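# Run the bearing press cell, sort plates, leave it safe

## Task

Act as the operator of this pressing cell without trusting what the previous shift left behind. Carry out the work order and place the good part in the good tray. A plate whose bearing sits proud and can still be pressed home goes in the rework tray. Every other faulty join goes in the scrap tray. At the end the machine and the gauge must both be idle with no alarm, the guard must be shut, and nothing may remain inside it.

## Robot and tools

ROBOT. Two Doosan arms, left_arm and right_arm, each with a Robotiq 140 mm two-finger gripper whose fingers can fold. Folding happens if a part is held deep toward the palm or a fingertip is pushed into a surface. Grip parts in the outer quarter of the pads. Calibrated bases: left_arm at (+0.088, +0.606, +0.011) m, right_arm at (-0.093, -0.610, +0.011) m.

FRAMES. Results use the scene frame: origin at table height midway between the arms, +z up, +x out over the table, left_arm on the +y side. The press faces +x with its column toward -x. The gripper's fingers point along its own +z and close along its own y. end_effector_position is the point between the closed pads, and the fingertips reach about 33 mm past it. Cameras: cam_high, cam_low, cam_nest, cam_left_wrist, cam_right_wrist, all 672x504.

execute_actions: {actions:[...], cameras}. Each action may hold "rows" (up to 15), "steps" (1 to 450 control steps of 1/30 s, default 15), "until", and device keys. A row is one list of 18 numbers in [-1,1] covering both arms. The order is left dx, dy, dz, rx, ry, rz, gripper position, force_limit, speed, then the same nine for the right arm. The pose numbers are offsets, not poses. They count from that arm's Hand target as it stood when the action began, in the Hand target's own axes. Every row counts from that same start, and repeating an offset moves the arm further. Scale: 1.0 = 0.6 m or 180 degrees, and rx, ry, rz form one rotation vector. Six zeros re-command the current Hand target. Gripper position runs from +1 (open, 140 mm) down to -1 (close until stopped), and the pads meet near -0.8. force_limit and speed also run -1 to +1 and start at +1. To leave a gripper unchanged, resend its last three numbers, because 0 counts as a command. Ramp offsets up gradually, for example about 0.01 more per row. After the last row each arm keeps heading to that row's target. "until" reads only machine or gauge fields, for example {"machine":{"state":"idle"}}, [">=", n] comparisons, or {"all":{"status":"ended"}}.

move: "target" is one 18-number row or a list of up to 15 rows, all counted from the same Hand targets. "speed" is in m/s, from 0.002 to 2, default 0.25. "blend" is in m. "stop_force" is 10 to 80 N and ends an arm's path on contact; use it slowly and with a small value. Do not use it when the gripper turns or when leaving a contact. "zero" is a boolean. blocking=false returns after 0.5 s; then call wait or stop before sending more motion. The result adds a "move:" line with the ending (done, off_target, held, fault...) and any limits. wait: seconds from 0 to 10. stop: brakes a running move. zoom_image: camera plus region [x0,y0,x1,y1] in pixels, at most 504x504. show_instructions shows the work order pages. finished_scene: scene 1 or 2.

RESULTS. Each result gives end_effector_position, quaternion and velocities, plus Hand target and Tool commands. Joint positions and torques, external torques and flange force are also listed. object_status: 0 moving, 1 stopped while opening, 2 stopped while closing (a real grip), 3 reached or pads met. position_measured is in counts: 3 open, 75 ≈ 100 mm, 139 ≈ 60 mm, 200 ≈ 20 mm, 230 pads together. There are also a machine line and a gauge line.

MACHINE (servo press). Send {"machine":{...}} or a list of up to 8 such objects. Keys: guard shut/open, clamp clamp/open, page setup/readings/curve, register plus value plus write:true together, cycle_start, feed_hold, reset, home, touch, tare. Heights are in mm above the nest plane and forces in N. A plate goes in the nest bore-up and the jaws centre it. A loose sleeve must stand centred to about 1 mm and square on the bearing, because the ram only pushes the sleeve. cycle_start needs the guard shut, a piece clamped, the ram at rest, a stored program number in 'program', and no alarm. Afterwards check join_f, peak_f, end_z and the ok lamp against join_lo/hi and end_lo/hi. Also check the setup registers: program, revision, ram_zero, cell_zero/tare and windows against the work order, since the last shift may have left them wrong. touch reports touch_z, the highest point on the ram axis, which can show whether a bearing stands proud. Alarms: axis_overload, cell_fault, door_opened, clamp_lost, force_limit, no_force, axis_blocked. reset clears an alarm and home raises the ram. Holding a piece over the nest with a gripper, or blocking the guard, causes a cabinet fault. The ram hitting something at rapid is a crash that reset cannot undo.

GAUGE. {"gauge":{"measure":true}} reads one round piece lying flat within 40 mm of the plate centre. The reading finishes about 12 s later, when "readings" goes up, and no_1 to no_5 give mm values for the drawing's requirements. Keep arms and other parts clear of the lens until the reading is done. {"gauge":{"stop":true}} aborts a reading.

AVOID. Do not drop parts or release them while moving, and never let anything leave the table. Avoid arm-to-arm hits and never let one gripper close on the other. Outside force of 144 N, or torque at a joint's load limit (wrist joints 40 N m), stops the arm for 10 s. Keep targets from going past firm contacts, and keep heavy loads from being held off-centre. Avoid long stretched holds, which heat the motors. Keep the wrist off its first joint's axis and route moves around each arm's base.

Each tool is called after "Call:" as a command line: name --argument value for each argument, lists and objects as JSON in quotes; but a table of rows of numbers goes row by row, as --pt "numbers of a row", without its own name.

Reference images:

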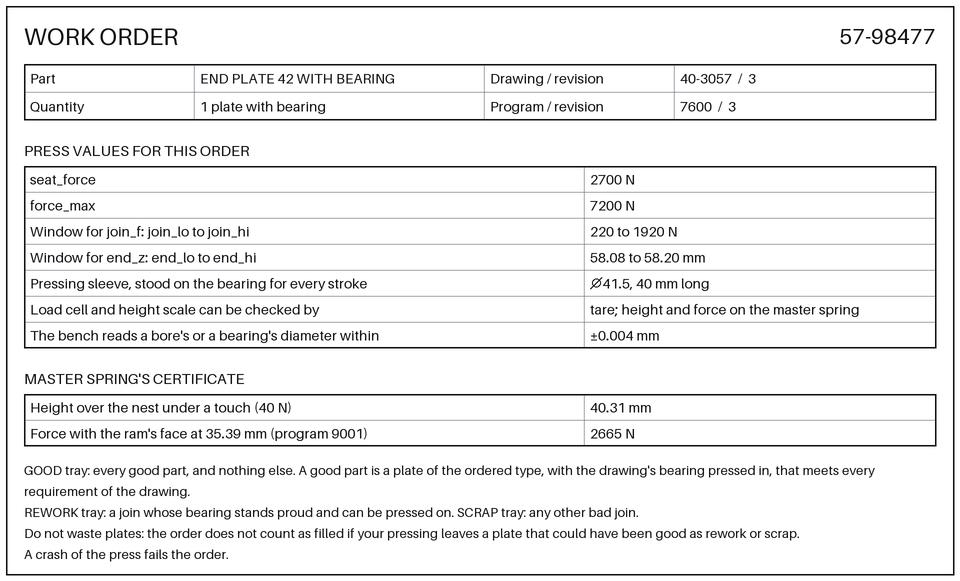

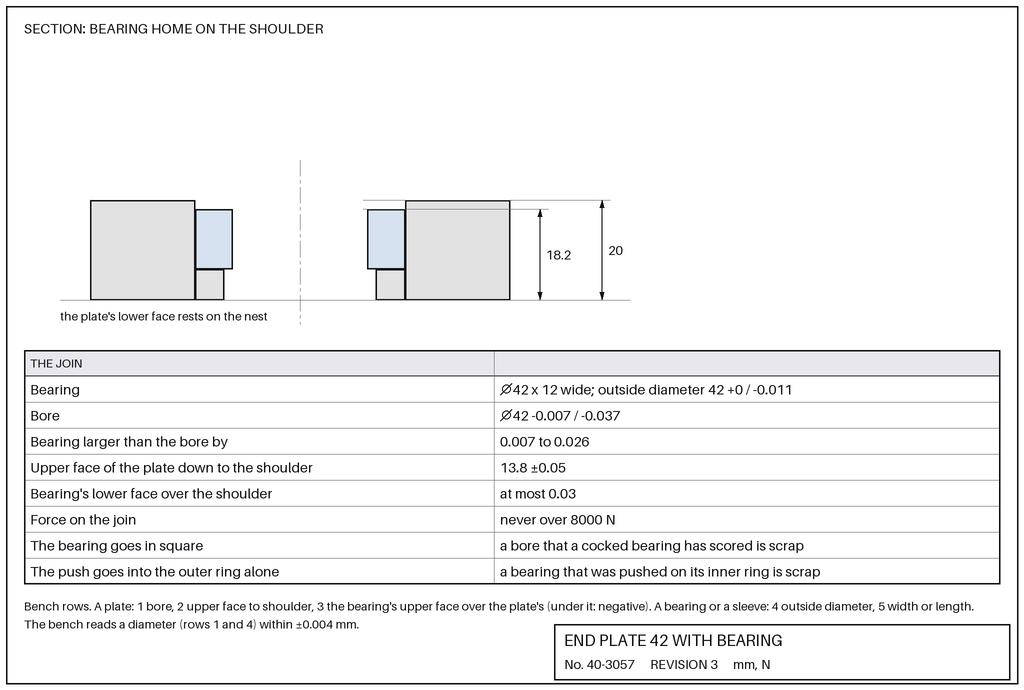

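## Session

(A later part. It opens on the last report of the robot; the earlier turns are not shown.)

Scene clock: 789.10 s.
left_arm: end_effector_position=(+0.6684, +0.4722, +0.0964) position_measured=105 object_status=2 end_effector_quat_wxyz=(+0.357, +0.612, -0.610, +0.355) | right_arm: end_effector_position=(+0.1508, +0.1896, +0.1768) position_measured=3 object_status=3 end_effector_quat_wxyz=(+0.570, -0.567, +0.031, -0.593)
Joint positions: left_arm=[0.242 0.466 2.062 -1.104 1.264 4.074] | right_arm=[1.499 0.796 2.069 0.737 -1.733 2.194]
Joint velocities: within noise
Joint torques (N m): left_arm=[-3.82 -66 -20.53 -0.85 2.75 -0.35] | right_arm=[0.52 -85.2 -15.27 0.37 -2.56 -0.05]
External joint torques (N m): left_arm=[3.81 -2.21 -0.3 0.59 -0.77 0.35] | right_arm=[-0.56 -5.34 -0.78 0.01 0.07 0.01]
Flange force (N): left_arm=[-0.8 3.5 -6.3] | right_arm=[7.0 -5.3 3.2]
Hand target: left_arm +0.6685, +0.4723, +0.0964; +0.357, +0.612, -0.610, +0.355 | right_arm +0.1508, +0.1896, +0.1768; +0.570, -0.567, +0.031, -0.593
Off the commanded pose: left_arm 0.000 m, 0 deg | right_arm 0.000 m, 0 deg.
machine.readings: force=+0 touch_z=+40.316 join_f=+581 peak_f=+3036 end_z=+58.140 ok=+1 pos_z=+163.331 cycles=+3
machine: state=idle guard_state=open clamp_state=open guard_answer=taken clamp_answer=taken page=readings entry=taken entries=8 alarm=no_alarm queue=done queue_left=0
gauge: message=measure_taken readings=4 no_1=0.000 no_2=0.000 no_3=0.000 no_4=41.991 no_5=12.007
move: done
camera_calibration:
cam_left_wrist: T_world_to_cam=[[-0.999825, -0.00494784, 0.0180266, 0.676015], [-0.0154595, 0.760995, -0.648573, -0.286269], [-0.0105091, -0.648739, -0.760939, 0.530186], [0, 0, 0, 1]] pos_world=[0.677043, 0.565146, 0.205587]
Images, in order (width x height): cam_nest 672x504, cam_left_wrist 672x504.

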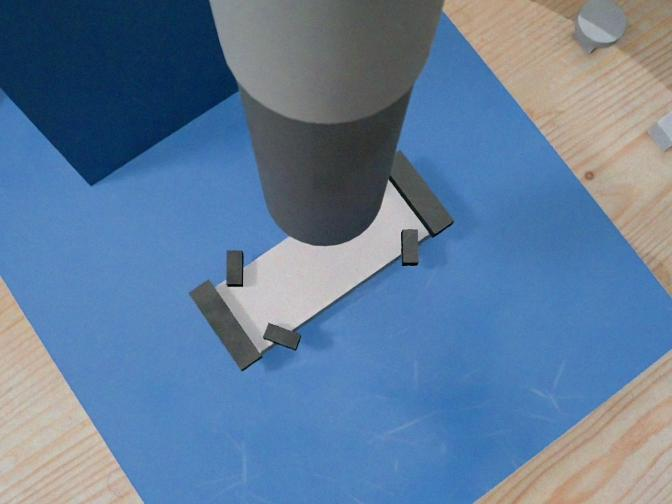

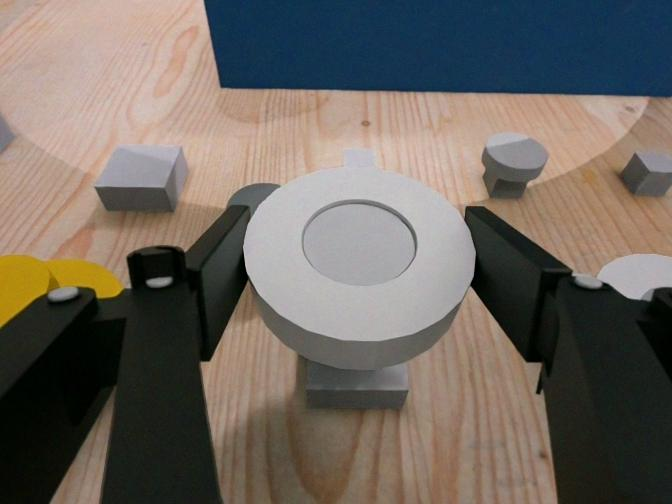

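Call:
move --target '[-0.0577,-0.0015,0.0333,0,0,0,-1,0.2,-0.9,0,0,0,0,0,0,1,1,1]' --speed 0.1 --cameras '[]'

Call:
move --target '[-0.026,0,0.015,0,0,0,-1,0.2,-0.9,0,0,0,0,0,0,1,1,1]' --speed 0.012 --stop_force 12 --cameras '["cam_left_wrist"]'

Call:
execute_actions --actions '[{"rows":[[0.0012,0,-0.0007,0,0,0,-1,0.2,-0.9,0,0,0,0,0,0,1,1,1]],"steps":15},{"rows":[[0,0,0,0,0,0,0.45,0.2,-0.8,0,0,0,0,0,0,1,1,1]],"steps":60}]' --cameras '["cam_left_wrist"]'

Scene clock: 790.10 s.
left_arm: end_effector_position=(+0.6692, +0.4720, +0.0565) position_measured=105 object_status=2 end_effector_quat_wxyz=(+0.357, +0.612, -0.610, +0.355) | right_arm: end_effector_position=(+0.1508, +0.1896, +0.1768) position_measured=3 object_status=3 end_effector_quat_wxyz=(+0.570, -0.567, +0.031, -0.593)
Joint positions: left_arm=[0.241 0.527 2.071 -1.126 1.233 4.141] | right_arm=[1.499 0.796 2.069 0.737 -1.733 2.194]
Joint velocities: within noise
Joint torques (N m): left_arm=[-2.61 -66.88 -18.29 -0.63 2.73 -0.66] | right_arm=[0.74 -85.06 -15.24 0.4 -2.57 0]
External joint torques (N m): left_arm=[2.52 -3.85 0.19 0.36 -0.67 0.66] | right_arm=[-0.76 -5.55 -0.69 -0.03 0.09 -0.04]
Flange force (N): left_arm=[2.5 5.6 -4.9] | right_arm=[7.6 -5.3 3.5]
Hand target: left_arm +0.6692, +0.4720, +0.0564; +0.357, +0.612, -0.610, +0.355 | right_arm +0.1508, +0.1896, +0.1768; +0.570, -0.567, +0.031, -0.593
Off the commanded pose: left_arm 0.000 m, 0 deg | right_arm 0.000 m, 0 deg.
machine.readings: force=+0 touch_z=+40.316 join_f=+581 peak_f=+3036 end_z=+58.140 ok=+1 pos_z=+163.331 cycles=+3
machine: state=idle guard_state=open clamp_state=open guard_answer=taken clamp_answer=taken page=readings entry=taken entries=8 alarm=no_alarm queue=done queue_left=0
gauge: message=measure_taken readings=4 no_1=0.000 no_2=0.000 no_3=0.000 no_4=41.991 no_5=12.007
move: done
No camera images: "cameras" was empty.

Scene clock: 791.53 s.
left_arm: end_effector_position=(+0.6692, +0.4719, +0.0469) position_measured=105 object_status=2 end_effector_quat_wxyz=(+0.357, +0.612, -0.610, +0.355) | right_arm: end_effector_position=(+0.1508, +0.1896, +0.1768) position_measured=3 object_status=3 end_effector_quat_wxyz=(+0.570, -0.567, +0.031, -0.593)
Joint positions: left_arm=[0.241 0.543 2.072 -1.131 1.226 4.157] | right_arm=[1.499 0.796 2.069 0.737 -1.733 2.194]
Joint velocities: within noise
Joint torques (N m): left_arm=[-4.5 -56.98 -13.84 1.38 -3.11 -0.74] | right_arm=[0.52 -85.23 -15.18 0.35 -2.6 -0.07]
External joint torques (N m): left_arm=[4.37 -14.03 -3.5 -1.65 5.18 0.74] | right_arm=[-0.5 -6.41 -1.16 0.04 0.09 0.03]
Flange force (N): left_arm=[17.5 6.8 -18.9] | right_arm=[7.9 -6.7 3.9]
Hand target: left_arm +0.6692, +0.4719, +0.0469; +0.357, +0.612, -0.610, +0.355 (not the last commanded pose) | right_arm +0.1508, +0.1896, +0.1768; +0.570, -0.567, +0.031, -0.593
Off the commanded pose: left_arm 0.009 m, 0 deg | right_arm 0.000 m, 0 deg.
machine.readings: force=+0 touch_z=+40.316 join_f=+581 peak_f=+3036 end_z=+58.140 ok=+1 pos_z=+163.331 cycles=+3
machine: state=idle guard_state=open clamp_state=open guard_answer=taken clamp_answer=taken page=readings entry=taken entries=8 alarm=no_alarm queue=done queue_left=0
gauge: message=measure_taken readings=4 no_1=0.000 no_2=0.000 no_3=0.000 no_4=41.991 no_5=12.007
move: contact (left_arm)
camera_calibration:
cam_left_wrist: T_world_to_cam=[[-0.999827, -0.00486655, 0.0179635, 0.677571], [-0.0153605, 0.760763, -0.648848, -0.318028], [-0.0105083, -0.649011, -0.760706, 0.492449], [0, 0, 0, 1]] pos_world=[0.677743, 0.564846, 0.156086]
Images, in order (width x height): cam_left_wrist 672x504.

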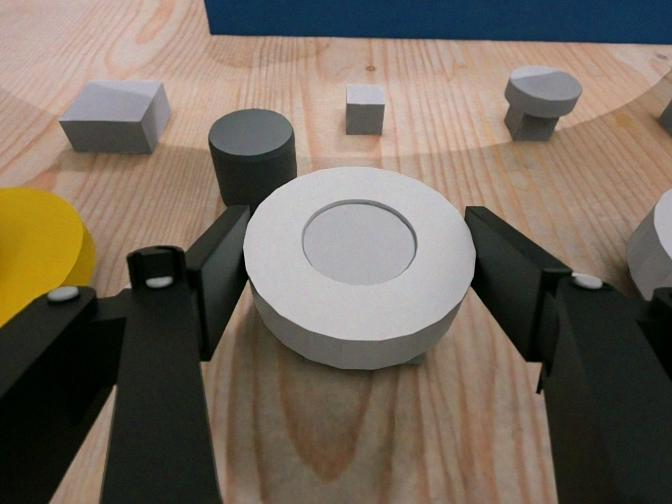

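Scene clock: 794.23 s.
left_arm: end_effector_position=(+0.6692, +0.4719, +0.0477) position_measured=72 object_status=3 end_effector_quat_wxyz=(+0.357, +0.612, -0.610, +0.355) | right_arm: end_effector_position=(+0.1508, +0.1896, +0.1768) position_measured=3 object_status=3 end_effector_quat_wxyz=(+0.570, -0.567, +0.031, -0.593)
Joint positions: left_arm=[0.241 0.541 2.072 -1.131 1.227 4.156] | right_arm=[1.499 0.796 2.069 0.737 -1.733 2.194]
Joint velocities: within noise
Joint torques (N m): left_arm=[-2.73 -68.7 -16.99 -0.23 2.1 -0.45] | right_arm=[1.04 -85.32 -15.04 0.31 -2.6 -0.01]
External joint torques (N m): left_arm=[2.46 -2.4 -0.46 -0.04 -0.03 0.45] | right_arm=[-1.05 -5.92 -1.28 0.08 0.1 -0.02]
External joint torques at the end of the 1st action: left_arm=[2.74 -1.43 0.31 0.41 -0.77 0.41] | right_arm=[-0.6 -6.22 -1.11 0.08 0.02 0.01]
Flange force (N): left_arm=[0.9 2.6 -4.7] | right_arm=[7.3 -5.7 4.5]
Flange force at the end of the 1st action (N): left_arm=[-0.9 3.4 -4.0] | right_arm=[7.7 -6.3 3.8]
Hand target: left_arm +0.6692, +0.4719, +0.0477; +0.357, +0.612, -0.610, +0.355 | right_arm +0.1508, +0.1896, +0.1768; +0.570, -0.567, +0.031, -0.593
Off the commanded pose: left_arm 0.000 m, 0 deg | right_arm 0.000 m, 0 deg.
machine.readings: force=+0 touch_z=+40.316 join_f=+581 peak_f=+3036 end_z=+58.140 ok=+1 pos_z=+163.331 cycles=+3
machine: state=idle guard_state=open clamp_state=open guard_answer=taken clamp_answer=taken page=readings entry=taken entries=8 alarm=no_alarm queue=done queue_left=0
gauge: message=measure_taken readings=4 no_1=0.000 no_2=0.000 no_3=0.000 no_4=41.991 no_5=12.007
camera_calibration:
cam_left_wrist: T_world_to_cam=[[-0.999828, -0.00493169, 0.0178876, 0.677606], [-0.0153609, 0.760762, -0.648849, -0.317508], [-0.0104083, -0.649012, -0.760707, 0.49299], [0, 0, 0, 1]] pos_world=[0.677743, 0.564846, 0.156886]
Images, in order (width x height): cam_left_wrist 672x504.

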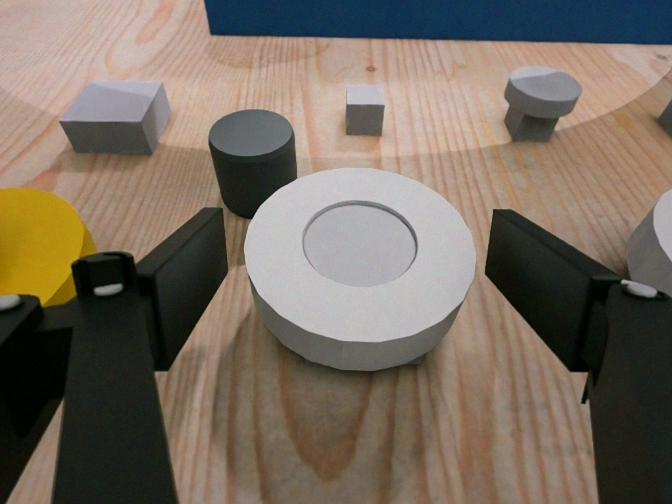

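Call:
move --pt "0 0 -0.1 0 0 0 0.45 0.2 -0.8 0 0 0 0 0 0 1 1 1" --pt "0.1443 0 -0.1833 0 0 0 0.45 0.2 -0.8 0 0 0 0 0 0 1 1 1" --pt "0.177 -0.0008 -0.0847 0 -0.333 0 0.45 0.2 -0.8 0 0 0 0 0 0 1 1 1" --speed '[0.08,0.15,0.35]' --cameras '["cam_left_wrist"]'

Scene clock: 798.07 s.
left_arm: end_effector_position=(+0.6702, +0.4638, +0.1652) position_measured=72 object_status=3 end_effector_quat_wxyz=(+0.005, +0.708, -0.707, +0.002) | right_arm: end_effector_position=(+0.1508, +0.1896, +0.1768) position_measured=3 object_status=3 end_effector_quat_wxyz=(+0.570, -0.567, +0.031, -0.593)
Joint positions: left_arm=[-0.254 0.183 1.903 -0.011 1.057 2.854] | right_arm=[1.499 0.796 2.069 0.737 -1.733 2.194]
Joint velocities: within noise
Joint torques (N m): left_arm=[-3.3 -53.21 -36.04 3.28 0.09 -0.44] | right_arm=[0.71 -85.75 -15.06 0.41 -2.56 -0.04]
External joint torques (N m): left_arm=[3.57 -2.13 -0.73 0.45 -0.11 0.44] | right_arm=[-0.71 -5.57 -1.19 -0.02 0.05 0.01]
Flange force (N): left_arm=[-6.8 -0.1 -2.4] | right_arm=[6.8 -5.5 3.9]
Hand target: left_arm +0.6702, +0.4637, +0.1652; +0.005, +0.708, -0.707, +0.002 | right_arm +0.1508, +0.1896, +0.1768; +0.570, -0.567, +0.031, -0.593
Off the commanded pose: left_arm 0.000 m, 0 deg | right_arm 0.000 m, 0 deg.
machine.readings: force=+0 touch_z=+40.316 join_f=+581 peak_f=+3036 end_z=+58.140 ok=+1 pos_z=+163.331 cycles=+3
machine: state=idle guard_state=open clamp_state=open guard_answer=taken clamp_answer=taken page=readings entry=taken entries=8 alarm=no_alarm queue=done queue_left=0
gauge: message=measure_taken readings=4 no_1=0.000 no_2=0.000 no_3=0.000 no_4=41.991 no_5=12.007
move: done
camera_calibration:
cam_left_wrist: T_world_to_cam=[[-0.999854, -0.0150298, 0.00815335, 0.682756], [-0.011453, 0.942738, 0.333338, -0.484326], [-0.0126965, 0.333196, -0.942772, 0.153217], [0, 0, 0, 1]] pos_world=[0.679054, 0.415803, 0.300326]
Images, in order (width x height): cam_left_wrist 672x504.

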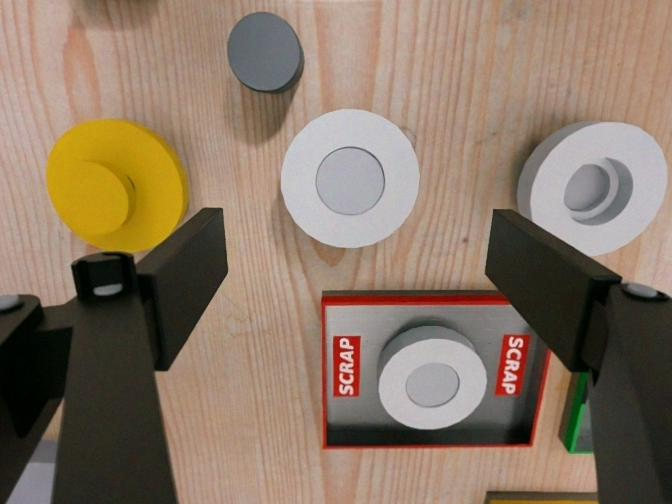

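Rotation error small. Descend and grip.

Call:
move --target '[0.0015,0.0005,0.1897,0,0,0,0.45,0.2,-0.8,0,0,0,0,0,0,1,1,1]' --speed 0.08 --cameras '["cam_left_wrist"]'

Call:
execute_actions --actions '[{"machine":{"guard":"shut"},"rows":[[0,0,0,0,0,0,-1,0.2,-0.9,0,0,0,0,0,0,1,1,1]],"steps":80}]' --cameras '["cam_left_wrist","cam_low"]'

Scene clock: 801.20 s.
left_arm: end_effector_position=(+0.6694, +0.4619, +0.0514) position_measured=72 object_status=3 end_effector_quat_wxyz=(+0.005, +0.708, -0.707, +0.002) | right_arm: end_effector_position=(+0.1508, +0.1896, +0.1768) position_measured=3 object_status=3 end_effector_quat_wxyz=(+0.570, -0.567, +0.031, -0.593)
Joint positions: left_arm=[-0.257 0.298 2.001 -0.013 0.844 2.853] | right_arm=[1.499 0.796 2.069 0.737 -1.733 2.194]
Joint velocities: within noise
Joint torques (N m): left_arm=[-2.71 -58.63 -30.78 3.16 0.19 -0.46] | right_arm=[0.84 -85.49 -15.02 0.34 -2.59 -0.05]
External joint torques (N m): left_arm=[2.73 -4 -0.98 0.05 -0.21 0.46] | right_arm=[-0.85 -5.75 -1.18 0.04 0.09 0.02]
Flange force (N): left_arm=[-5.9 1.9 -5.1] | right_arm=[7.1 -5.6 4.1]
Hand target: left_arm +0.6694, +0.4619, +0.0514; +0.005, +0.708, -0.707, +0.002 | right_arm +0.1508, +0.1896, +0.1768; +0.570, -0.567, +0.031, -0.593
Off the commanded pose: left_arm 0.000 m, 0 deg | right_arm 0.000 m, 0 deg.
machine.readings: force=+0 touch_z=+40.316 join_f=+581 peak_f=+3036 end_z=+58.140 ok=+1 pos_z=+163.331 cycles=+3
machine: state=idle guard_state=open clamp_state=open guard_answer=taken clamp_answer=taken page=readings entry=taken entries=8 alarm=no_alarm queue=done queue_left=0
gauge: message=measure_taken readings=4 no_1=0.000 no_2=0.000 no_3=0.000 no_4=41.991 no_5=12.007
move: done
camera_calibration:
cam_left_wrist: T_world_to_cam=[[-0.999854, -0.0150303, 0.00815159, 0.682856], [-0.0114529, 0.942706, 0.333427, -0.444614], [-0.0126961, 0.333285, -0.942741, 0.0465096], [0, 0, 0, 1]] pos_world=[0.678254, 0.413903, 0.186526]
Images, in order (width x height): cam_left_wrist 672x504.

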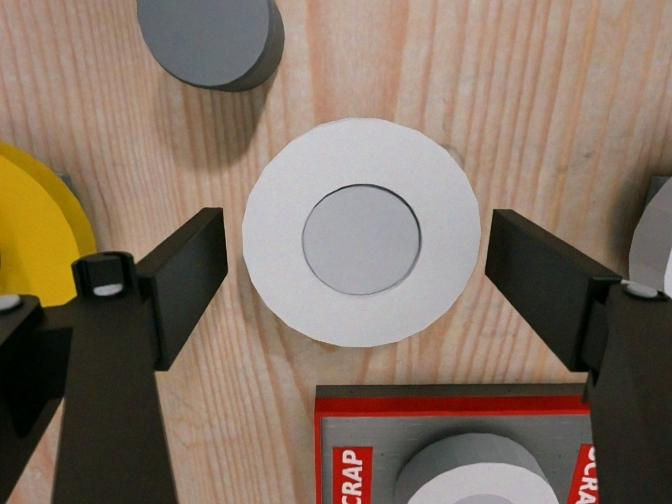

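Scene clock: 804.07 s.
left_arm: end_effector_position=(+0.6694, +0.4619, +0.0514) position_measured=105 object_status=2 end_effector_quat_wxyz=(+0.005, +0.708, -0.707, +0.002) | right_arm: end_effector_position=(+0.1508, +0.1896, +0.1768) position_measured=3 object_status=3 end_effector_quat_wxyz=(+0.570, -0.567, +0.031, -0.593)
Joint positions: left_arm=[-0.257 0.298 2.002 -0.013 0.844 2.853] | right_arm=[1.499 0.796 2.069 0.737 -1.733 2.194]
Joint velocities: within noise
Joint torques (N m): left_arm=[-3.59 -49.23 -26.66 3.03 -1.32 -0.53] | right_arm=[0.94 -84.89 -15.08 0.31 -2.58 -0.04]
External joint torques (N m): left_arm=[3.62 -13.2 -5.01 0.17 1.3 0.53] | right_arm=[-0.96 -5.92 -0.92 0.08 0.1 0.01]
Flange force (N): left_arm=[-8.2 5.1 -21.6] | right_arm=[7.8 -5.6 4.0]
Hand target: left_arm +0.6694, +0.4619, +0.0514; +0.005, +0.708, -0.707, +0.002 | right_arm +0.1508, +0.1896, +0.1768; +0.570, -0.567, +0.031, -0.593
Off the commanded pose: left_arm 0.000 m, 0 deg | right_arm 0.000 m, 0 deg.
machine.readings: force=+0 touch_z=+40.316 join_f=+581 peak_f=+3036 end_z=+58.140 ok=+1 pos_z=+163.331 cycles=+3
machine: state=idle guard_state=shut clamp_state=open guard_answer=taken clamp_answer=taken page=readings entry=taken entries=8 alarm=no_alarm queue=done queue_left=0
gauge: message=measure_taken readings=4 no_1=0.000 no_2=0.000 no_3=0.000 no_4=41.991 no_5=12.007
camera_calibration:
cam_left_wrist: T_world_to_cam=[[-0.999854, -0.0150303, 0.00815159, 0.682857], [-0.0114529, 0.942706, 0.333427, -0.444581], [-0.0126961, 0.333285, -0.942741, 0.0464153], [0, 0, 0, 1]] pos_world=[0.678254, 0.413903, 0.186426]
Images, in order (width x height): cam_low 672x504, cam_left_wrist 672x504.

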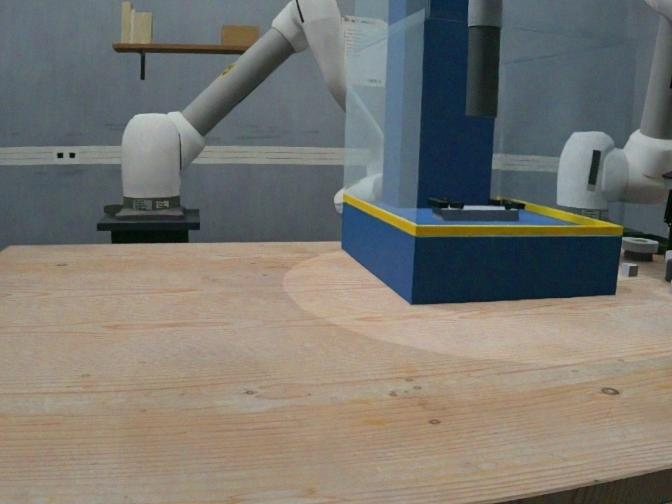

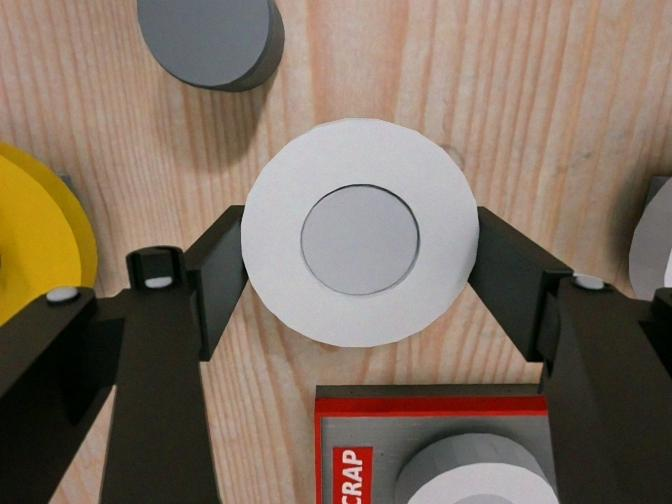

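Call:
move --pt "0 0 -0.0893 0 0 0 -1 0.2 -0.9 0 0 0 0 0 0 1 1 1" --pt "-0.4708 -0.3908 -0.0893 0 0 0 -1 0.2 -0.9 0 0 0 0 0 0 1 1 1" --speed '[0.06,0.15]' --cameras '["cam_left_wrist"]'

Scene clock: 808.07 s.
left_arm: end_effector_position=(+0.9036, +0.7451, +0.1015) position_measured=105 object_status=2 end_effector_quat_wxyz=(+0.005, +0.708, -0.707, +0.002) | right_arm: end_effector_position=(+0.1508, +0.1896, +0.1768) position_measured=3 object_status=3 end_effector_quat_wxyz=(+0.570, -0.567, +0.031, -0.593)
Joint positions: left_arm=[0.168 0.563 1.479 -0.009 1.105 3.274] | right_arm=[1.499 0.796 2.069 0.737 -1.733 2.194]
Joint velocities: within noise
Joint torques (N m): left_arm=[-2.12 -92.24 -38.69 3.71 0.11 -0.42] | right_arm=[0.68 -85.2 -14.95 0.35 -2.52 -0.06]
External joint torques (N m): left_arm=[1.95 -1.46 0.91 0.11 -0.09 0.42] | right_arm=[-0.65 -6.12 -1.28 0.02 0.01 0.03]
Flange force (N): left_arm=[-2.1 4.7 -0.2] | right_arm=[7.4 -6.2 4.0]
Hand target: left_arm +0.9037, +0.7451, +0.1015; +0.005, +0.708, -0.707, +0.002 | right_arm +0.1508, +0.1896, +0.1768; +0.570, -0.567, +0.031, -0.593
Off the commanded pose: left_arm 0.000 m, 0 deg | right_arm 0.000 m, 0 deg.
machine.readings: force=+0 touch_z=+40.316 join_f=+581 peak_f=+3036 end_z=+58.140 ok=+1 pos_z=+163.331 cycles=+3
machine: state=idle guard_state=shut clamp_state=open guard_answer=taken clamp_answer=taken page=readings entry=taken entries=8 alarm=no_alarm queue=done queue_left=0
gauge: message=measure_taken readings=4 no_1=0.000 no_2=0.000 no_3=0.000 no_4=41.991 no_5=12.007
move: done
camera_calibration:
cam_left_wrist: T_world_to_cam=[[-0.999854, -0.0150316, 0.00814956, 0.920971], [-0.0114536, 0.942675, 0.333516, -0.725608], [-0.0126957, 0.333374, -0.942709, 0.00225971], [0, 0, 0, 1]] pos_world=[0.912554, 0.697103, 0.236627]
Images, in order (width x height): cam_left_wrist 672x504.

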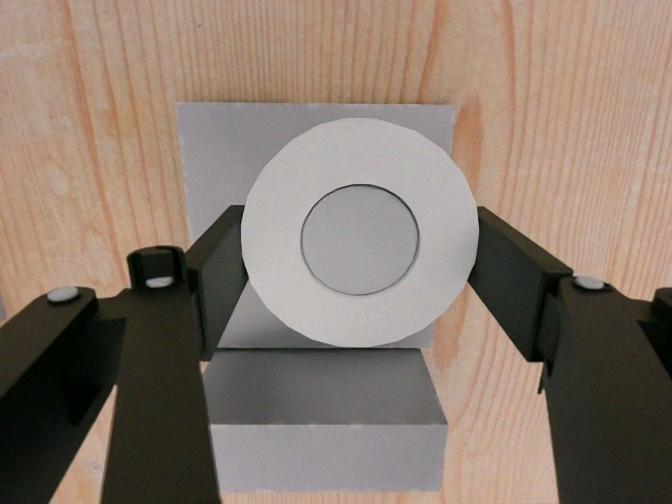

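Call:
move --target '[0,0,0.0625,0,0,0,-1,0.2,-0.9,0,0,0,0,0,0,1,1,1]' --speed 0.08 --cameras '[]'

Call:
move --target '[0,0,0.03,0,0,0,-1,0.2,-0.9,0,0,0,0,0,0,1,1,1]' --speed 0.012 --stop_force 12 --cameras '["cam_left_wrist"]'

Call:
execute_actions --actions '[{"rows":[[0,0,-0.0014,0,0,0,-1,0.2,-0.9,0,0,0,0,0,0,1,1,1]],"steps":15},{"rows":[[0,0,0,0,0,0,0.45,0.2,-0.8,0,0,0,0,0,0,1,1,1]],"steps":60}]' --cameras '["cam_left_wrist"]'

Scene clock: 809.07 s.
left_arm: end_effector_position=(+0.9035, +0.7448, +0.0641) position_measured=105 object_status=2 end_effector_quat_wxyz=(+0.005, +0.708, -0.707, +0.002) | right_arm: end_effector_position=(+0.1508, +0.1896, +0.1768) position_measured=3 object_status=3 end_effector_quat_wxyz=(+0.570, -0.567, +0.031, -0.593)
Joint positions: left_arm=[0.168 0.591 1.507 -0.009 1.049 3.275] | right_arm=[1.499 0.796 2.069 0.737 -1.733 2.194]
Joint velocities: within noise
Joint torques (N m): left_arm=[-2.58 -94.8 -37.61 3.61 -0.19 -0.44] | right_arm=[0.99 -85.04 -15.04 0.36 -2.58 -0.06]
External joint torques (N m): left_arm=[2.8 -0.67 0.84 0.12 0.2 0.44] | right_arm=[-0.99 -5.94 -1.06 0.02 0.08 0.02]
Flange force (N): left_arm=[-3.4 3.2 -0.3] | right_arm=[7.7 -5.6 4.2]
Hand target: left_arm +0.9035, +0.7448, +0.0640; +0.005, +0.708, -0.707, +0.002 | right_arm +0.1508, +0.1896, +0.1768; +0.570, -0.567, +0.031, -0.593
Off the commanded pose: left_arm 0.000 m, 0 deg | right_arm 0.000 m, 0 deg.
machine.readings: force=+0 touch_z=+40.316 join_f=+581 peak_f=+3036 end_z=+58.140 ok=+1 pos_z=+163.331 cycles=+3
machine: state=idle guard_state=shut clamp_state=open guard_answer=taken clamp_answer=taken page=readings entry=taken entries=8 alarm=no_alarm queue=done queue_left=0
gauge: message=measure_taken readings=4 no_1=0.000 no_2=0.000 no_3=0.000 no_4=41.991 no_5=12.007
move: done
No camera images: "cameras" was empty.

Scene clock: 810.43 s.
left_arm: end_effector_position=(+0.9035, +0.7447, +0.0553) position_measured=105 object_status=2 end_effector_quat_wxyz=(+0.004, +0.708, -0.707, +0.002) | right_arm: end_effector_position=(+0.1508, +0.1896, +0.1768) position_measured=3 object_status=3 end_effector_quat_wxyz=(+0.570, -0.567, +0.031, -0.593)
Joint positions: left_arm=[0.168 0.599 1.513 -0.009 1.035 3.275] | right_arm=[1.499 0.796 2.069 0.737 -1.733 2.194]
Joint velocities: within noise
Joint torques (N m): left_arm=[-3.88 -75.95 -31.03 3.36 -2.5 -0.5] | right_arm=[0.45 -85.18 -15.14 0.33 -2.6 -0.04]
External joint torques (N m): left_arm=[3.52 -19.2 -5.29 0.3 2.52 0.5] | right_arm=[-0.49 -5.31 -0.79 0.05 0.11 0.01]
Flange force (N): left_arm=[-2.7 12.0 -23.1] | right_arm=[6.9 -5.4 3.2]
Hand target: left_arm +0.9035, +0.7447, +0.0553; +0.004, +0.708, -0.707, +0.002 (not the last commanded pose) | right_arm +0.1508, +0.1896, +0.1768; +0.570, -0.567, +0.031, -0.593
Off the commanded pose: left_arm 0.009 m, 0 deg | right_arm 0.000 m, 0 deg.
machine.readings: force=+0 touch_z=+40.316 join_f=+581 peak_f=+3036 end_z=+58.140 ok=+1 pos_z=+163.331 cycles=+3
machine: state=idle guard_state=shut clamp_state=open guard_answer=taken clamp_answer=taken page=readings entry=taken entries=8 alarm=no_alarm queue=done queue_left=0
gauge: message=measure_taken readings=4 no_1=0.000 no_2=0.000 no_3=0.000 no_4=41.991 no_5=12.007
move: contact (left_arm)
camera_calibration:
cam_left_wrist: T_world_to_cam=[[-0.999855, -0.0150582, 0.0079284, 0.921305], [-0.0115524, 0.942674, 0.333515, -0.709827], [-0.012496, 0.333375, -0.942712, -0.0413773], [0, 0, 0, 1]] pos_world=[0.912454, 0.696803, 0.190426]
Images, in order (width x height): cam_left_wrist 672x504.

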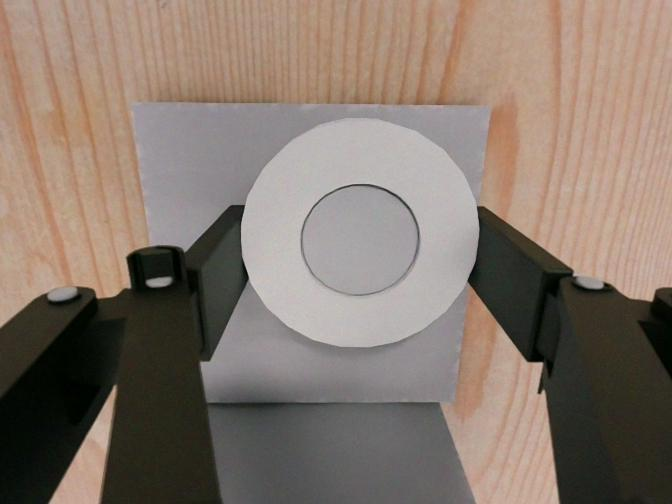

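Scene clock: 813.13 s.
left_arm: end_effector_position=(+0.9035, +0.7447, +0.0562) position_measured=72 object_status=3 end_effector_quat_wxyz=(+0.004, +0.708, -0.707, +0.002) | right_arm: end_effector_position=(+0.1508, +0.1896, +0.1768) position_measured=3 object_status=3 end_effector_quat_wxyz=(+0.570, -0.567, +0.031, -0.593)
Joint positions: left_arm=[0.168 0.598 1.512 -0.009 1.037 3.275] | right_arm=[1.499 0.796 2.069 0.737 -1.733 2.194]
Joint velocities: within noise
Joint torques (N m): left_arm=[-2.95 -92.23 -35.74 3.62 0.08 -0.44] | right_arm=[1.1 -85.16 -15.18 0.34 -2.55 -0.1]
External joint torques (N m): left_arm=[3.13 -4.2 -0.95 0.09 -0.06 0.44] | right_arm=[-1.09 -6.21 -1.08 0.05 0.04 0.06]
External joint torques at the end of the 1st action: left_arm=[3.19 -1.04 0.81 0.09 -0.04 0.4] | right_arm=[-1.09 -5.66 -0.81 0.01 0.01 0.02]
Flange force (N): left_arm=[-3.6 4.1 -4.0] | right_arm=[8.1 -5.7 4.3]
Flange force at the end of the 1st action (N): left_arm=[-3.7 3.9 -0.3] | right_arm=[7.7 -5.0 3.9]
Hand target: left_arm +0.9035, +0.7447, +0.0562; +0.004, +0.708, -0.707, +0.002 | right_arm +0.1508, +0.1896, +0.1768; +0.570, -0.567, +0.031, -0.593
Off the commanded pose: left_arm 0.000 m, 0 deg | right_arm 0.000 m, 0 deg.
machine.readings: force=+0 touch_z=+40.316 join_f=+581 peak_f=+3036 end_z=+58.140 ok=+1 pos_z=+163.331 cycles=+3
machine: state=idle guard_state=shut clamp_state=open guard_answer=taken clamp_answer=taken page=readings entry=taken entries=8 alarm=no_alarm queue=done queue_left=0
gauge: message=measure_taken readings=4 no_1=0.000 no_2=0.000 no_3=0.000 no_4=41.991 no_5=12.007
camera_calibration:
cam_left_wrist: T_world_to_cam=[[-0.999854, -0.0150912, 0.00802277, 0.921302], [-0.011552, 0.942674, 0.333516, -0.710094], [-0.012596, 0.333374, -0.94271, -0.0405317], [0, 0, 0, 1]] pos_world=[0.912454, 0.696803, 0.191226]
Images, in order (width x height): cam_left_wrist 672x504.

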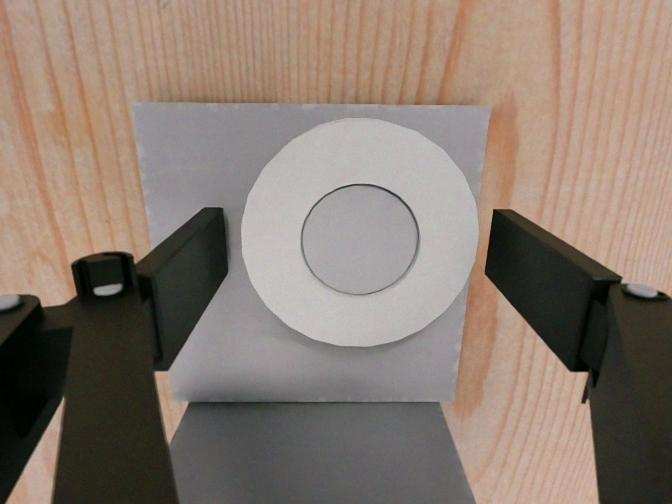

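Call:
move --pt "0 0 -0.095 0 0 0 0.45 0.2 -0.8 0 0 0 0 0 0 1 1 1" --pt "0.3733 0.3283 -0.1067 0 0 0 0.45 0.2 -0.8 0 0 0 0 0 0 1 1 1" --speed '[0.1,0.2]' --cameras '[]'

Call:
execute_actions --actions '[{"gauge":{"measure":true},"steps":450,"until":{"gauge":{"readings":["=",5]}}}]' --cameras '["cam_high"]'

Scene clock: 815.87 s.
left_arm: end_effector_position=(+0.7072, +0.5211, +0.1229) position_measured=72 object_status=3 end_effector_quat_wxyz=(+0.005, +0.708, -0.707, +0.002) | right_arm: end_effector_position=(+0.1508, +0.1896, +0.1768) position_measured=3 object_status=3 end_effector_quat_wxyz=(+0.570, -0.567, +0.031, -0.593)
Joint positions: left_arm=[-0.149 0.258 1.895 -0.011 0.991 2.96] | right_arm=[1.499 0.796 2.069 0.737 -1.733 2.194]
Joint velocities: within noise
Joint torques (N m): left_arm=[-2.3 -60.32 -34.87 3.52 0.12 -0.3] | right_arm=[0.32 -85.24 -14.95 0.43 -2.61 -0.08]
External joint torques (N m): left_arm=[2.22 -1.63 -0.57 0.06 -0.14 0.3] | right_arm=[-0.33 -5.63 -1.13 -0.05 0.11 0.05]
Flange force (N): left_arm=[-4.1 0.5 -1.8] | right_arm=[6.8 -6.0 3.5]
Hand target: left_arm +0.7072, +0.5210, +0.1229; +0.004, +0.708, -0.707, +0.002 | right_arm +0.1508, +0.1896, +0.1768; +0.570, -0.567, +0.031, -0.593
Off the commanded pose: left_arm 0.000 m, 0 deg | right_arm 0.000 m, 0 deg.
machine.readings: force=+0 touch_z=+40.316 join_f=+581 peak_f=+3036 end_z=+58.140 ok=+1 pos_z=+163.331 cycles=+3
machine: state=idle guard_state=shut clamp_state=open guard_answer=taken clamp_answer=taken page=readings entry=taken entries=8 alarm=no_alarm queue=done queue_left=0
gauge: message=measure_taken readings=4 no_1=0.000 no_2=0.000 no_3=0.000 no_4=41.991 no_5=12.007
move: done
No camera images: "cameras" was empty.

Scene clock: 828.07 s.
left_arm: end_effector_position=(+0.7072, +0.5210, +0.1229) position_measured=72 object_status=3 end_effector_quat_wxyz=(+0.004, +0.708, -0.707, +0.002) | right_arm: end_effector_position=(+0.1508, +0.1896, +0.1768) position_measured=3 object_status=3 end_effector_quat_wxyz=(+0.570, -0.567, +0.031, -0.593)
Joint positions: left_arm=[-0.149 0.258 1.895 -0.011 0.991 2.959] | right_arm=[1.499 0.796 2.069 0.737 -1.733 2.194]
Joint velocities: within noise
Joint torques (N m): left_arm=[-2.78 -59.4 -34.98 3.46 0.06 -0.4] | right_arm=[0.81 -85.64 -15.08 0.34 -2.56 -0.11]
External joint torques (N m): left_arm=[3.01 -3.07 -0.52 0.13 -0.07 0.4] | right_arm=[-0.79 -5.76 -1.03 0.04 0.05 0.08]
Flange force (N): left_arm=[-5.8 2.4 -3.2] | right_arm=[7.3 -5.5 3.8]
Hand target: left_arm +0.7072, +0.5210, +0.1229; +0.004, +0.708, -0.707, +0.002 | right_arm +0.1508, +0.1896, +0.1768; +0.570, -0.567, +0.031, -0.593
Tool commands: left_gripper/position=+0.45 left_gripper/force_limit=+0.2 left_gripper/speed=-0.8 right_gripper/position=+1.0 right_gripper/force_limit=+1.0 right_gripper/speed=+1.0
Off the commanded pose: left_arm 0.000 m, 0 deg | right_arm 0.000 m, 0 deg.
machine.readings: force=+0 touch_z=+40.316 join_f=+581 peak_f=+3036 end_z=+58.140 ok=+1 pos_z=+163.331 cycles=+3
machine: state=idle guard_state=shut clamp_state=open guard_answer=taken clamp_answer=taken page=readings entry=taken entries=8 alarm=no_alarm queue=done queue_left=0
gauge: message=measure_taken readings=5 no_1=0.000 no_2=0.000 no_3=-1.798 no_4=0.000 no_5=0.000
Images, in order (width x height): cam_high 672x504.

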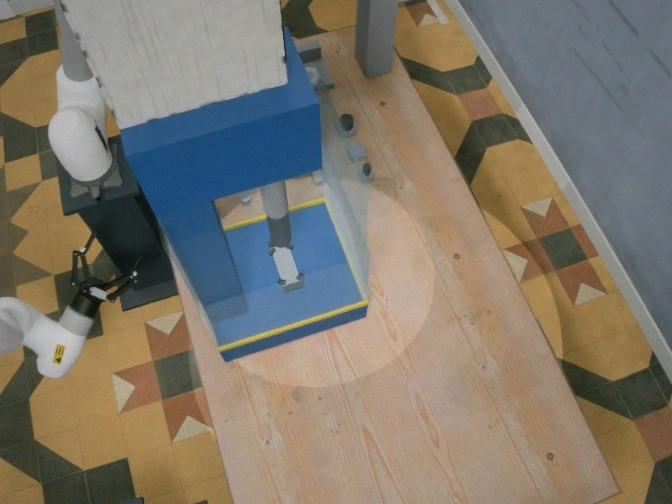

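Call:
move --pt "-0.3728 -0.3272 0.0165 0 0 0 0.45 0.2 -0.8 0 0 0 0 0 0 1 1 1" --speed '[0.2]' --cameras '[]'

Call:
move --pt "0 0 0.0967 0 0 0 0.45 0.2 -0.8 0 0 0 0 0 0 1 1 1" --speed '[0.08]' --cameras '["cam_left_wrist"]'

Call:
execute_actions --actions '[{"rows":[[0,0,0,0,0,0,-1,0.2,-0.9,0,0,0,0,0,0,1,1,1]],"steps":75}]' --cameras '["cam_left_wrist"]'

Scene clock: 830.23 s.
left_arm: end_effector_position=(+0.9031, +0.7449, +0.1103) position_measured=72 object_status=3 end_effector_quat_wxyz=(+0.004, +0.708, -0.707, +0.002) | right_arm: end_effector_position=(+0.1508, +0.1896, +0.1768) position_measured=3 object_status=3 end_effector_quat_wxyz=(+0.570, -0.567, +0.031, -0.593)
Joint positions: left_arm=[0.168 0.555 1.474 -0.009 1.118 3.274] | right_arm=[1.499 0.796 2.069 0.737 -1.733 2.194]
Joint velocities: within noise
Joint torques (N m): left_arm=[-2.51 -88.64 -36.72 3.67 0.1 -0.56] | right_arm=[0.72 -85.33 -15.03 0.33 -2.57 -0.06]
External joint torques (N m): left_arm=[2.37 -4.38 -1.22 0.17 -0.08 0.56] | right_arm=[-0.72 -6.01 -1.23 0.05 0.06 0.02]
Flange force (N): left_arm=[-2.9 3.9 -4.0] | right_arm=[7.3 -6.0 4.0]
Hand target: left_arm +0.9031, +0.7449, +0.1103; +0.004, +0.708, -0.707, +0.002 | right_arm +0.1508, +0.1896, +0.1768; +0.570, -0.567, +0.031, -0.593
Off the commanded pose: left_arm 0.000 m, 0 deg | right_arm 0.000 m, 0 deg.
machine.readings: force=+0 touch_z=+40.316 join_f=+581 peak_f=+3036 end_z=+58.140 ok=+1 pos_z=+163.331 cycles=+3
machine: state=idle guard_state=shut clamp_state=open guard_answer=taken clamp_answer=taken page=readings entry=taken entries=8 alarm=no_alarm queue=done queue_left=0
gauge: message=measure_taken readings=5 no_1=0.000 no_2=0.000 no_3=-1.798 no_4=0.000 no_5=0.000
move: done
No camera images: "cameras" was empty.

Scene clock: 831.33 s.
left_arm: end_effector_position=(+0.9029, +0.7444, +0.0524) position_measured=72 object_status=3 end_effector_quat_wxyz=(+0.004, +0.708, -0.707, +0.002) | right_arm: end_effector_position=(+0.1508, +0.1896, +0.1768) position_measured=3 object_status=3 end_effector_quat_wxyz=(+0.570, -0.567, +0.031, -0.593)
Joint positions: left_arm=[0.168 0.6 1.516 -0.009 1.03 3.275] | right_arm=[1.499 0.796 2.069 0.737 -1.733 2.194]
Joint velocities: within noise
Joint torques (N m): left_arm=[-3.33 -92.87 -35.71 3.58 0.02 -0.43] | right_arm=[0.72 -85.22 -15.23 0.3 -2.54 -0.06]
External joint torques (N m): left_arm=[3.25 -2.46 -0.54 0.09 -0.01 0.43] | right_arm=[-0.77 -5.53 -0.97 0.09 0.05 0.02]
Flange force (N): left_arm=[-4.0 2.7 -2.4] | right_arm=[7.0 -5.4 3.6]
Hand target: left_arm +0.9029, +0.7444, +0.0523; +0.004, +0.708, -0.707, +0.002 | right_arm +0.1508, +0.1896, +0.1768; +0.570, -0.567, +0.031, -0.593
Off the commanded pose: left_arm 0.000 m, 0 deg | right_arm 0.000 m, 0 deg.
machine.readings: force=+0 touch_z=+40.316 join_f=+581 peak_f=+3036 end_z=+58.140 ok=+1 pos_z=+163.331 cycles=+3
machine: state=idle guard_state=shut clamp_state=open guard_answer=taken clamp_answer=taken page=readings entry=taken entries=8 alarm=no_alarm queue=done queue_left=0
gauge: message=measure_taken readings=5 no_1=0.000 no_2=0.000 no_3=-1.798 no_4=0.000 no_5=0.000
move: done
camera_calibration:
cam_left_wrist: T_world_to_cam=[[-0.999854, -0.0150912, 0.00802277, 0.920627], [-0.011552, 0.942674, 0.333516, -0.708458], [-0.012596, 0.333374, -0.94271, -0.0439894], [0, 0, 0, 1]] pos_world=[0.911754, 0.696403, 0.187426]
Images, in order (width x height): cam_left_wrist 672x504.

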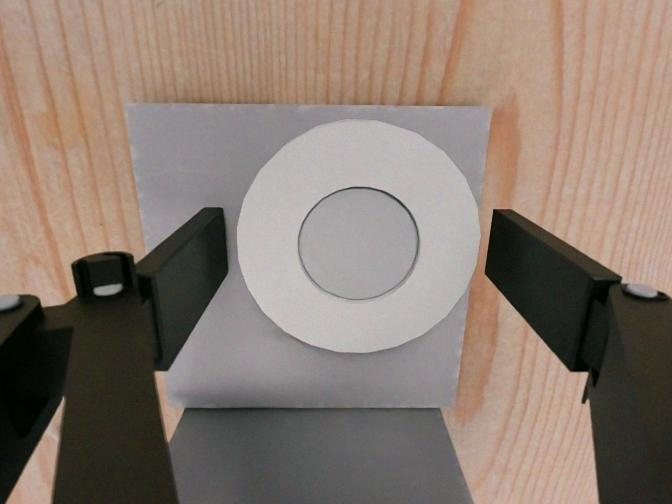

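Scene clock: 834.03 s.
left_arm: end_effector_position=(+0.9029, +0.7444, +0.0523) position_measured=102 object_status=2 end_effector_quat_wxyz=(+0.004, +0.708, -0.707, +0.002) | right_arm: end_effector_position=(+0.1508, +0.1896, +0.1768) position_measured=3 object_status=3 end_effector_quat_wxyz=(+0.570, -0.567, +0.031, -0.593)
Joint positions: left_arm=[0.168 0.6 1.516 -0.009 1.03 3.275] | right_arm=[1.499 0.796 2.069 0.737 -1.733 2.194]
Joint velocities: within noise
Joint torques (N m): left_arm=[-3.05 -70.36 -23.86 3.42 -0.3 -0.38] | right_arm=[1.02 -85.41 -14.92 0.32 -2.59 -0.02]
External joint torques (N m): left_arm=[2.36 -24.68 -12.35 0.23 0.3 0.38] | right_arm=[-1.09 -5.01 -1.14 0.06 0.1 -0.01]
Flange force (N): left_arm=[-2.3 4.7 -29.0] | right_arm=[6.2 -4.6 4.1]
Hand target: left_arm +0.9029, +0.7444, +0.0523; +0.004, +0.708, -0.707, +0.002 | right_arm +0.1508, +0.1896, +0.1768; +0.570, -0.567, +0.031, -0.593
Off the commanded pose: left_arm 0.000 m, 0 deg | right_arm 0.000 m, 0 deg.
machine.readings: force=+0 touch_z=+40.316 join_f=+581 peak_f=+3036 end_z=+58.140 ok=+1 pos_z=+163.331 cycles=+3
machine: state=idle guard_state=shut clamp_state=open guard_answer=taken clamp_answer=taken page=readings entry=taken entries=8 alarm=no_alarm queue=done queue_left=0
gauge: message=measure_taken readings=5 no_1=0.000 no_2=0.000 no_3=-1.798 no_4=0.000 no_5=0.000
camera_calibration:
cam_left_wrist: T_world_to_cam=[[-0.999854, -0.0150917, 0.00802419, 0.920628], [-0.0115532, 0.942705, 0.333427, -0.708429], [-0.0125964, 0.333285, -0.942742, -0.0440157], [0, 0, 0, 1]] pos_world=[0.911754, 0.696403, 0.187326]
Images, in order (width x height): cam_left_wrist 672x504.

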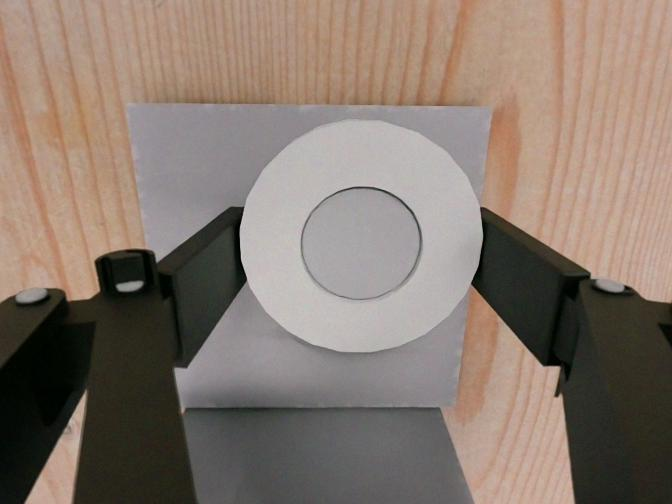

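Call:
execute_actions --actions '[{"rows":[[0,0,0,0,0,0,0.45,0.2,-0.8,0,0,0,0,0,0,1,1,1]],"steps":30},{"rows":[[0,0,-0.003,0,0,0,0.45,0.2,-0.8,0,0,0,0,0,0,1,1,1],[0,0,-0.007,0,0,0,0.45,0.2,-0.8,0,0,0,0,0,0,1,1,1]],"steps":25},{"rows":[[0,0,0,0,0,0,-1,0.2,-0.9,0,0,0,0,0,0,1,1,1]],"steps":75}]' --cameras '["cam_left_wrist"]'

Scene clock: 838.67 s.
left_arm: end_effector_position=(+0.9029, +0.7445, +0.0565) position_measured=105 object_status=2 end_effector_quat_wxyz=(+0.004, +0.708, -0.707, +0.002) | right_arm: end_effector_position=(+0.1508, +0.1896, +0.1768) position_measured=3 object_status=3 end_effector_quat_wxyz=(+0.570, -0.567, +0.031, -0.593)
Joint positions: left_arm=[0.168 0.597 1.514 -0.009 1.036 3.274] | right_arm=[1.499 0.796 2.069 0.737 -1.733 2.194]
Joint velocities: within noise
Joint torques (N m): left_arm=[-2.94 -83.88 -33.49 3.74 -1.07 -0.52] | right_arm=[0.81 -84.64 -14.94 0.37 -2.58 -0.04]
External joint torques (N m): left_arm=[2.73 -11.42 -2.9 -0.06 1.09 0.52] | right_arm=[-0.88 -5.88 -1.16 0.01 0.09 0.01]
External joint torques at the end of the 1st action: left_arm=[2.82 -3.7 -0.85 0.09 -0.02 0.42] | right_arm=[-1.08 -5.35 -1.13 0.07 0.08 0.02]
External joint torques at the end of the 2nd action: left_arm=[2.7 -2.79 -0.7 0.08 0 0.44] | right_arm=[-0.51 -6.03 -1 0.01 0.05 0.08]
Flange force (N): left_arm=[-2.5 8.3 -13.0] | right_arm=[7.4 -5.7 4.2]
Flange force at the end of the 1st action (N): left_arm=[-3.3 3.6 -3.6] | right_arm=[6.7 -4.9 4.1]
Flange force at the end of the 2nd action (N): left_arm=[-3.4 2.7 -2.8] | right_arm=[7.6 -6.1 3.6]
Hand target: left_arm +0.9029, +0.7444, +0.0565; +0.004, +0.708, -0.707, +0.002 | right_arm +0.1508, +0.1896, +0.1768; +0.570, -0.567, +0.031, -0.593
Off the commanded pose: left_arm 0.000 m, 0 deg | right_arm 0.000 m, 0 deg.
machine.readings: force=+0 touch_z=+40.316 join_f=+581 peak_f=+3036 end_z=+58.140 ok=+1 pos_z=+163.331 cycles=+3
machine: state=idle guard_state=shut clamp_state=open guard_answer=taken clamp_answer=taken page=readings entry=taken entries=8 alarm=no_alarm queue=done queue_left=0
gauge: message=measure_taken readings=5 no_1=0.000 no_2=0.000 no_3=-1.798 no_4=0.000 no_5=0.000
camera_calibration:
cam_left_wrist: T_world_to_cam=[[-0.999854, -0.0150912, 0.00802277, 0.920595], [-0.011552, 0.942674, 0.333516, -0.709919], [-0.012596, 0.333374, -0.94271, -0.0401577], [0, 0, 0, 1]] pos_world=[0.911754, 0.696503, 0.191526]
Images, in order (width x height): cam_left_wrist 672x504.

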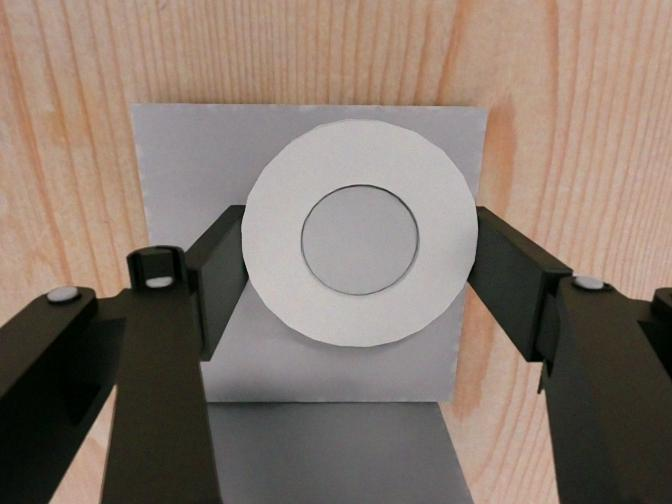

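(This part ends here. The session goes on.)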